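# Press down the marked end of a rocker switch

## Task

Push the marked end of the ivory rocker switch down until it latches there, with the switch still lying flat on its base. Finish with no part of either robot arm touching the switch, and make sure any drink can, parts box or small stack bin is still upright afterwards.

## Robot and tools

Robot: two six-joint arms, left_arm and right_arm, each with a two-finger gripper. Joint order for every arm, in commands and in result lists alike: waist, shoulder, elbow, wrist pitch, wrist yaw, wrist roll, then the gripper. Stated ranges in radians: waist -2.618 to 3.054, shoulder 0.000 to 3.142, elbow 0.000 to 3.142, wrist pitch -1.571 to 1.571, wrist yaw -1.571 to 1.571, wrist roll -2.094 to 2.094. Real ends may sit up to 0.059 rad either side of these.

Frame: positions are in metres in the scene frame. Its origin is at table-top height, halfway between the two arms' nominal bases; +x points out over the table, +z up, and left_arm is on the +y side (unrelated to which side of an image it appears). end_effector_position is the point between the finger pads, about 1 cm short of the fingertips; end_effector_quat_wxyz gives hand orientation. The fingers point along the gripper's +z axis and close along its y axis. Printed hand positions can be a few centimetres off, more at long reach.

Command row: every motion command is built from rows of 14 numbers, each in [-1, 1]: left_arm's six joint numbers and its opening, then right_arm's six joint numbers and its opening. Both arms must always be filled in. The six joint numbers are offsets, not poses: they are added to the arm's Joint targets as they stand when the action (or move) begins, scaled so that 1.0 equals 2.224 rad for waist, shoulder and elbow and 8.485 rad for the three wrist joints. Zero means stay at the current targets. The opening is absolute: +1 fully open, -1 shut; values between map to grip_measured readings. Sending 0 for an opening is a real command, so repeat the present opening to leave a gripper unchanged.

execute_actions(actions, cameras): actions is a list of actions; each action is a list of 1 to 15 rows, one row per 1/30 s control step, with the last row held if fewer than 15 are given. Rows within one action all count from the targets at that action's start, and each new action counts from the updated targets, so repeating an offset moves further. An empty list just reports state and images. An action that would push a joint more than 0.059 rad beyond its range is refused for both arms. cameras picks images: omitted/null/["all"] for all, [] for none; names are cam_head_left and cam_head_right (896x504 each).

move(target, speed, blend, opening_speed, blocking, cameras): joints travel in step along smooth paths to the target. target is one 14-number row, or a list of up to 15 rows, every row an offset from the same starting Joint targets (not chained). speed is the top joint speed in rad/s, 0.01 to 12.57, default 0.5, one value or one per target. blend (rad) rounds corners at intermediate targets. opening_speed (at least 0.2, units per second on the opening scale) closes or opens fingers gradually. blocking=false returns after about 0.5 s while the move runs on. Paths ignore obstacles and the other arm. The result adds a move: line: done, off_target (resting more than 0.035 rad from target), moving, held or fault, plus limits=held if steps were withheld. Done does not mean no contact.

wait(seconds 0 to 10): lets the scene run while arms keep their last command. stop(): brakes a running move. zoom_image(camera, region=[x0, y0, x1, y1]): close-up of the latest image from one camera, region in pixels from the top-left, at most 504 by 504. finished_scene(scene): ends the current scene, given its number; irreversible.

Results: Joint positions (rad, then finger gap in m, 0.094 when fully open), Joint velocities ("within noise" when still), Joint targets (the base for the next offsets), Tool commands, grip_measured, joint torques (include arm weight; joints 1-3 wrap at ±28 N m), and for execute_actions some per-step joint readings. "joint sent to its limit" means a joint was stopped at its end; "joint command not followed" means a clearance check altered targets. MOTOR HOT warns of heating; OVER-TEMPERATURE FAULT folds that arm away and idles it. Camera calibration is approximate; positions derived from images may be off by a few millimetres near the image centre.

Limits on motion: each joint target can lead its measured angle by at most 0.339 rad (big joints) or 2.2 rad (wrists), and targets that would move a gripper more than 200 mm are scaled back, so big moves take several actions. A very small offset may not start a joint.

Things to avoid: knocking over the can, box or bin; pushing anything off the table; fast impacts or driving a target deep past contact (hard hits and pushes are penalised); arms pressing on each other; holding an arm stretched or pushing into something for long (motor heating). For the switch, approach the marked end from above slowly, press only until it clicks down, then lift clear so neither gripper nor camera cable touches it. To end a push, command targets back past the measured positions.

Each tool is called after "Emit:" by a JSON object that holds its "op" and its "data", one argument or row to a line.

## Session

Emit:
{"op": "execute_actions", "data": {
  "actions": []
}}

Scene clock: 0.00 s.
left_arm: end_effector_position=(+0.4364, +0.2538, +0.1116) grip_measured=+1.000 end_effector_quat_wxyz=(+0.579, +0.028, +0.810, -0.084) | right_arm: end_effector_position=(+0.3944, -0.2769, +0.0830) grip_measured=+1.000 end_effector_quat_wxyz=(+0.563, +0.034, +0.826, +0.021)
Joint positions: left_arm=[0.065 1.514 0.411 0.774 0.215 -0.036 0.094] | right_arm=[-0.117 1.567 0.353 0.835 -0.132 0.026 0.094]
Joint velocities: within noise
Joint torques (N m): no reading
Heat: left arm: 24 °C; right arm: 29 °C.
Joint targets: left_arm=[0.065 1.504 0.421 0.784 0.216 -0.036] | right_arm=[-0.117 1.560 0.360 0.835 -0.133 0.026]
Tool commands: left_gripper/opening=+1.0 right_gripper/opening=+1.0

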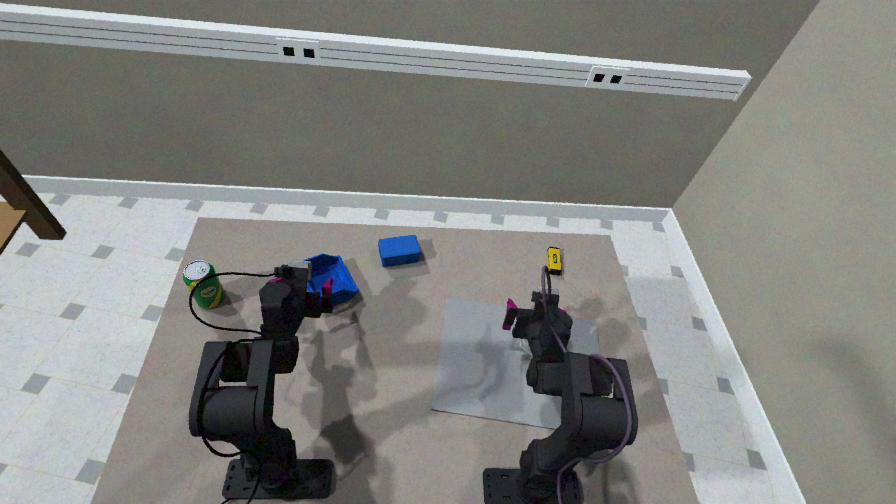

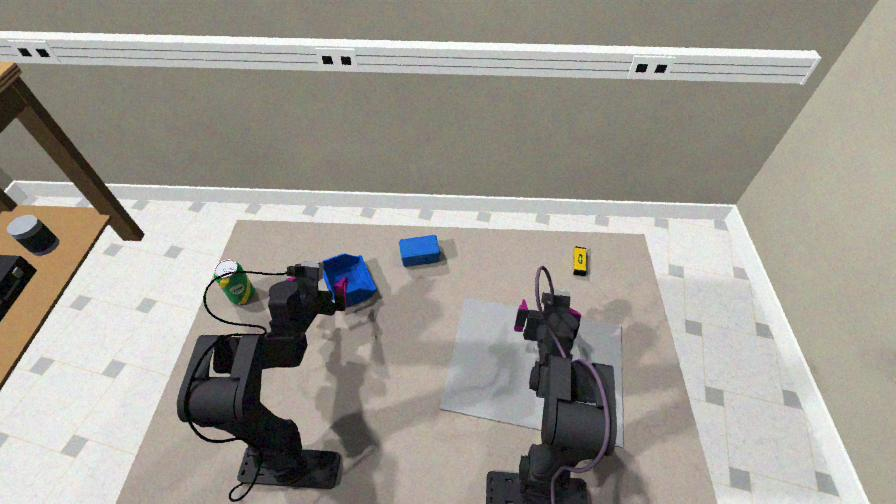

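Emit:
{"op": "move", "data": {
  "target": [
    [0, 0, 0, 0, 0, 0, 1, -0.1272, -0.027, 0.2878, -0.0748, 0.0157, -0.0031, -1],
    [0, 0, 0, 0, 0, 0, 1, -0.3071, -0.0045, 0.3777, -0.2398, 0.0157, -0.0031, -1]
  ],
  "speed": 1.8,
  "blend": [0.3, 0]
}}

Emit:
{"op": "zoom_image", "data": {
  "camera": "cam_head_left",
  "region": [480, 310, 600, 430]
}}

Emit:
{"op": "zoom_image", "data": {
  "camera": "cam_head_right",
  "region": [490, 310, 610, 430]
}}

Scene clock: 7.37 s.
left_arm: end_effector_position=(+0.4364, +0.2538, +0.1116) grip_measured=+1.000 end_effector_quat_wxyz=(+0.579, +0.028, +0.810, -0.084) | right_arm: end_effector_position=(+0.1845, -0.4357, +0.1004) grip_measured=-0.997 end_effector_quat_wxyz=(+0.006, +0.403, +0.915, +0.001)
Joint positions: left_arm=[0.065 1.514 0.411 0.774 0.215 -0.036 0.094] | right_arm=[-0.796 1.535 1.162 -1.187 -0.006 0.004 0]
Joint velocities: within noise
Joint torques (N m): left_arm=[0.03 -5.33 7.28 2.24 0.09 -0.02] | right_arm=[-0.39 -3.74 9.74 0.28 0.08 -0.07]
Heat: left arm: 26 °C; right arm: 31 °C.
Joint targets: left_arm=[0.065 1.504 0.421 0.784 0.216 -0.036] | right_arm=[-0.800 1.550 1.200 -1.199 0.000 -0.001]
move: off_target (right_arm); right_arm: the elbow is farthest, 0.039 rad from its target

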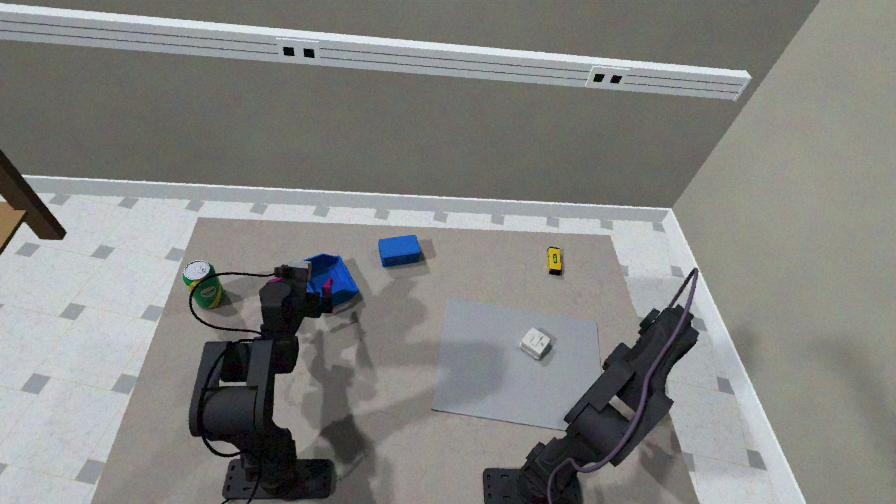

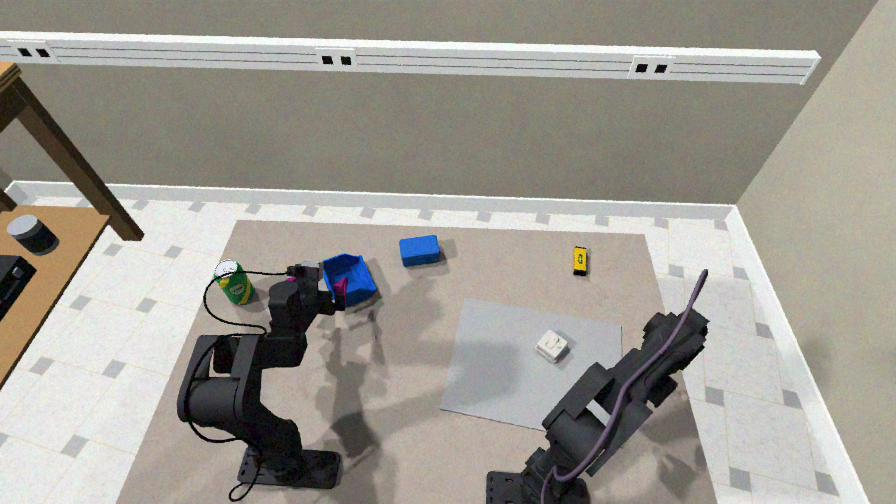

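Scaled by 4.200 from the camera's 896x504 image, which has a finer 1280x720 frame.

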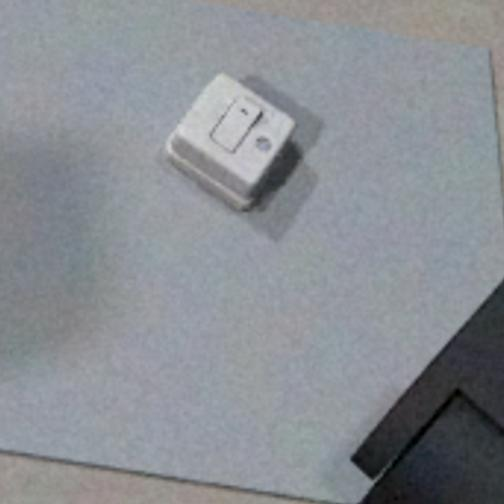

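Scaled by 4.200 from the camera's 896x504 image, which has a finer 1280x720 frame.

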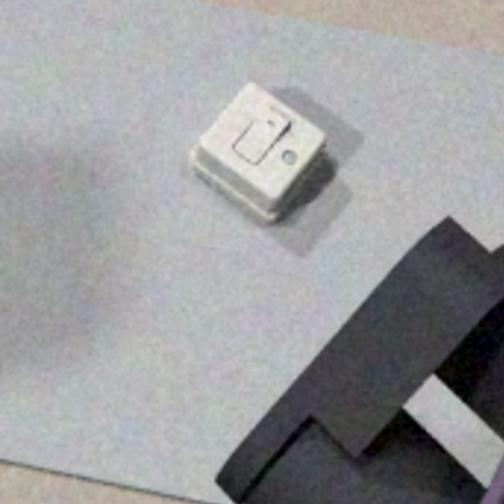

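Emit:
{"op": "move", "data": {
  "target": [
    [0, 0, 0, 0, 0, 0, 1, 0.2892, 0.1448, 0.0868, 0.0094, 0, 0, -1],
    [0, 0, 0, 0, 0, 0, 1, 0.2892, 0.1538, 0.0553, 0.0209, 0, 0, -1],
    [0, 0, 0, 0, 0, 0, 1, 0.2892, 0.1655, 0.0306, 0.0305, 0, 0, -1],
    [0, 0, 0, 0, 0, 0, 1, 0.2892, 0.1304, 0.1349, -0.0001, 0, 0, -1]
  ],
  "speed": [1.0, 0.5, 0.15, 0.8]
}}

Emit:
{"op": "zoom_image", "data": {
  "camera": "cam_head_left",
  "region": [500, 310, 580, 390]
}}

Emit:
{"op": "zoom_image", "data": {
  "camera": "cam_head_right",
  "region": [510, 310, 590, 390]
}}

Scene clock: 13.87 s.
left_arm: end_effector_position=(+0.4364, +0.2538, +0.1116) grip_measured=+1.000 end_effector_quat_wxyz=(+0.579, +0.028, +0.810, -0.084) | right_arm: end_effector_position=(+0.3424, -0.3053, +0.0840) grip_measured=-0.997 end_effector_quat_wxyz=(-0.006, +0.092, +0.996, +0.001)
Joint positions: left_arm=[0.065 1.514 0.411 0.774 0.215 -0.036 0.094] | right_arm=[-0.153 1.867 1.473 -1.188 -0.001 0.002 0]
Joint velocities: within noise
Joint torques (N m): left_arm=[-0.08 -5.33 7.24 2.23 0.07 -0.04] | right_arm=[-0.29 -9.63 8.7 0.2 0.01 -0.05]
Heat: left arm: 27 °C; right arm: 30 °C.
Joint targets: left_arm=[0.065 1.504 0.421 0.784 0.216 -0.036] | right_arm=[-0.157 1.840 1.500 -1.200 0.000 -0.001]
move: done

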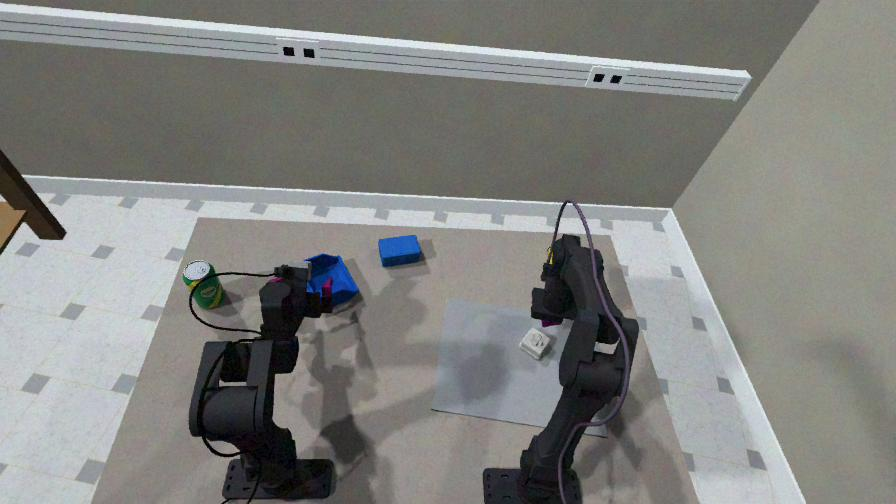

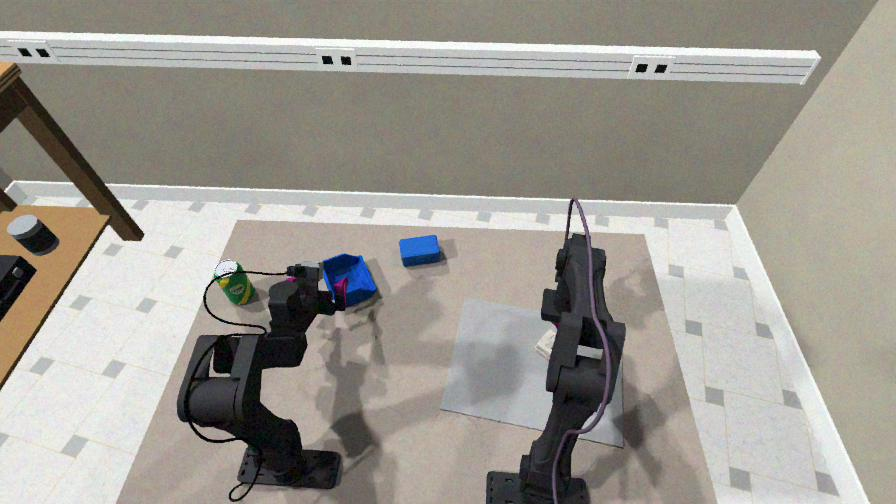

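Scaled by 6.300 from the camera's 896x504 image, which has a finer 1280x720 frame.

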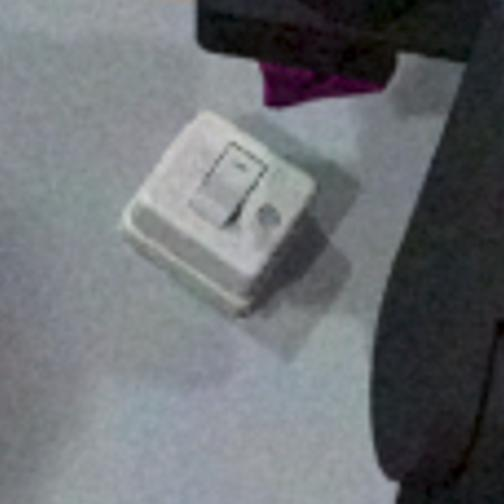

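Scaled by 6.300 from the camera's 896x504 image, which has a finer 1280x720 frame.

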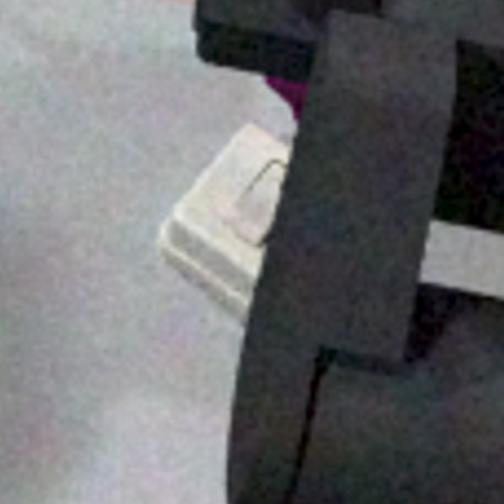

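Emit:
{"op": "finished_scene", "data": {
  "scene": 2
}}

The scene is finished: the task was done.


## Next scene

The same job, from a new start.

Emit:
{"op": "execute_actions", "data": {
  "actions": []
}}

Scene clock: 0.00 s.
left_arm: end_effector_position=(+0.4252, +0.2846, +0.1121) grip_measured=+1.000 end_effector_quat_wxyz=(+0.604, -0.041, +0.796, +0.012) | right_arm: end_effector_position=(+0.4148, -0.2792, +0.1161) grip_measured=+1.000 end_effector_quat_wxyz=(+0.622, +0.064, +0.779, -0.053)
Joint positions: left_arm=[0.015 1.501 0.327 0.9 -0.072 -0.052 0.094] | right_arm=[-0.001 1.617 0.385 1.006 0.133 0.026 0.094]
Joint velocities: within noise
Joint torques (N m): no reading
Heat: left arm: 24 °C; right arm: 27 °C.
Joint targets: left_arm=[0.015 1.492 0.336 0.909 -0.072 -0.052] | right_arm=[-0.001 1.609 0.393 1.009 0.134 0.026]
Tool commands: left_gripper/opening=+1.0 right_gripper/opening=+1.0

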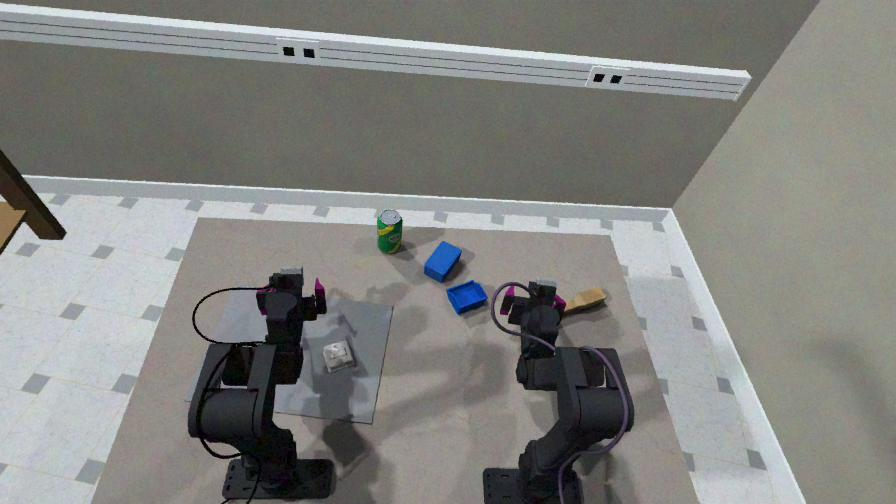

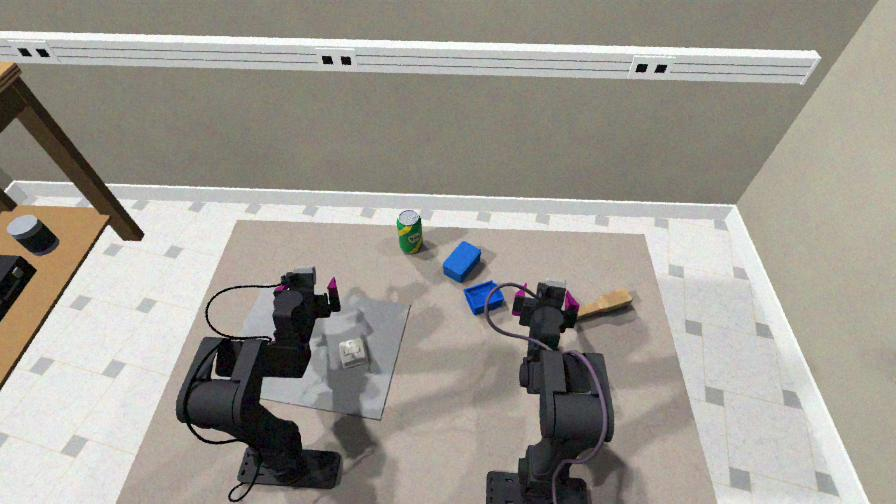

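Emit:
{"op": "zoom_image", "data": {
  "camera": "cam_head_left",
  "region": [300, 315, 380, 395]
}}

Emit:
{"op": "zoom_image", "data": {
  "camera": "cam_head_right",
  "region": [310, 310, 390, 390]
}}

Scaled by 6.300 from the camera's 896x504 image, which has a finer 1280x720 frame.

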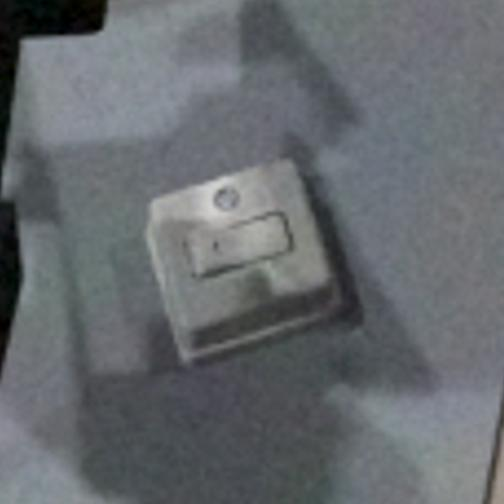

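Scaled by 6.300 from the camera's 896x504 image, which has a finer 1280x720 frame.

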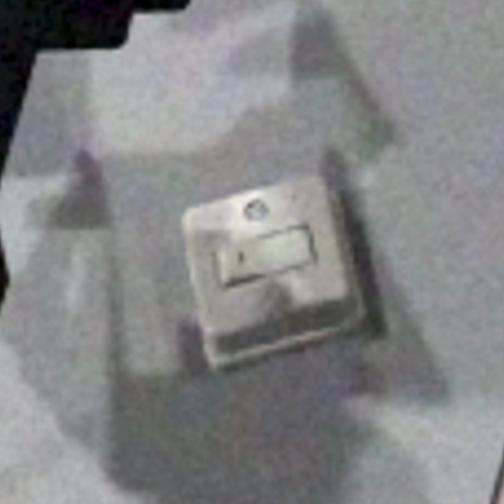

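Emit:
{"op": "move", "data": {
  "target": [
    [-0.0967, 0.0036, 0.411, -0.0836, 0.0085, 0.0061, -1, 0, 0, 0, 0, 0, 0, 1],
    [-0.1378, 0.0531, 0.3426, -0.2341, 0.0085, 0.0061, -1, 0, 0, 0, 0, 0, 0, 1],
    [-0.1378, 0.0616, 0.3161, -0.2238, 0.0085, 0.0061, -1, 0, 0, 0, 0, 0, 0, 1],
    [-0.1378, 0.0760, 0.2900, -0.2132, 0.0085, 0.0061, -1, 0, 0, 0, 0, 0, 0, 1],
    [-0.1378, 0.0351, 0.4335, -0.2533, 0.0085, 0.0061, -1, 0, 0, 0, 0, 0, 0, 1]
  ],
  "speed": [1.8, 1.5, 0.5, 0.15, 0.8],
  "blend": [0.3, 0, 0, 0, 0]
}}

Emit:
{"op": "zoom_image", "data": {
  "camera": "cam_head_left",
  "region": [300, 315, 380, 395]
}}

Emit:
{"op": "zoom_image", "data": {
  "camera": "cam_head_right",
  "region": [310, 310, 390, 390]
}}

Scene clock: 8.40 s.
left_arm: end_effector_position=(+0.3068, +0.1893, +0.1169) grip_measured=-0.995 end_effector_quat_wxyz=(+0.015, +0.145, +0.989, +0.002) | right_arm: end_effector_position=(+0.4145, -0.2793, +0.1151) grip_measured=+1.000 end_effector_quat_wxyz=(+0.620, +0.064, +0.780, -0.054)
Joint positions: left_arm=[-0.286 1.592 1.283 -1.232 -0.008 -0.012 0] | right_arm=[-0.001 1.617 0.385 1.002 0.134 0.026 0.094]
Joint velocities: within noise
Joint torques (N m): left_arm=[-0.5 -7.54 8.39 0.51 0.11 0.06] | right_arm=[-0.01 -5.31 5.97 2.14 0.01 -0.03]
Heat: left arm: 25 °C; right arm: 29 °C.
Joint targets: left_arm=[-0.292 1.570 1.300 -1.240 0.000 -0.001] | right_arm=[-0.001 1.609 0.393 1.009 0.134 0.026]
move: done

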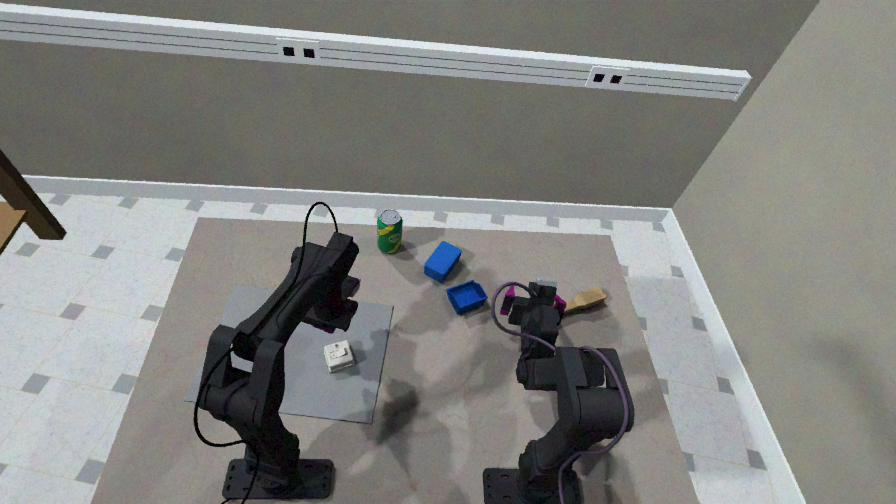

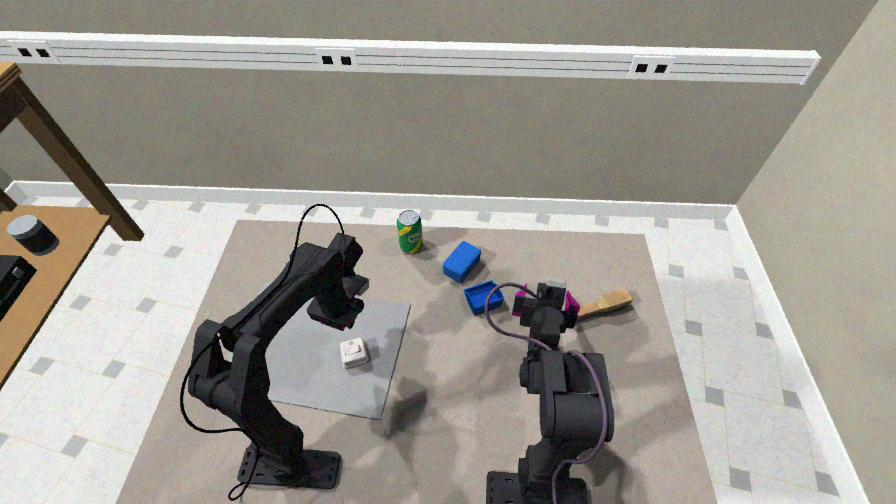

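Scaled by 6.300 from the camera's 896x504 image, which has a finer 1280x720 frame.

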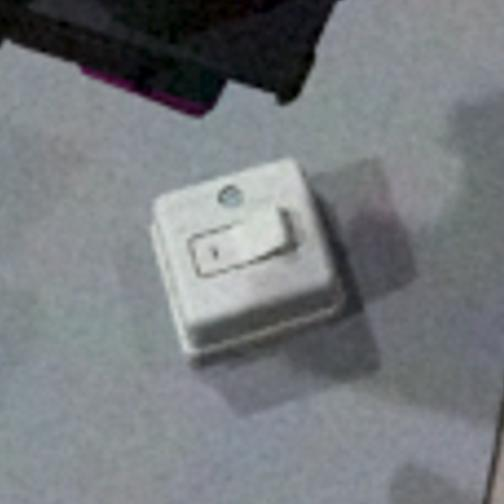

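Scaled by 6.300 from the camera's 896x504 image, which has a finer 1280x720 frame.

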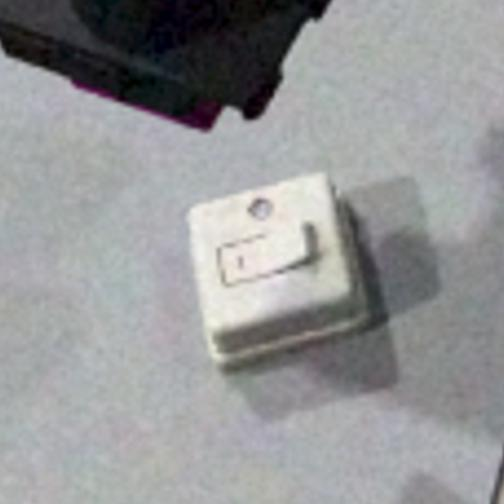

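Emit:
{"op": "finished_scene", "data": {
  "scene": 3
}}

The scene is finished: the task was done.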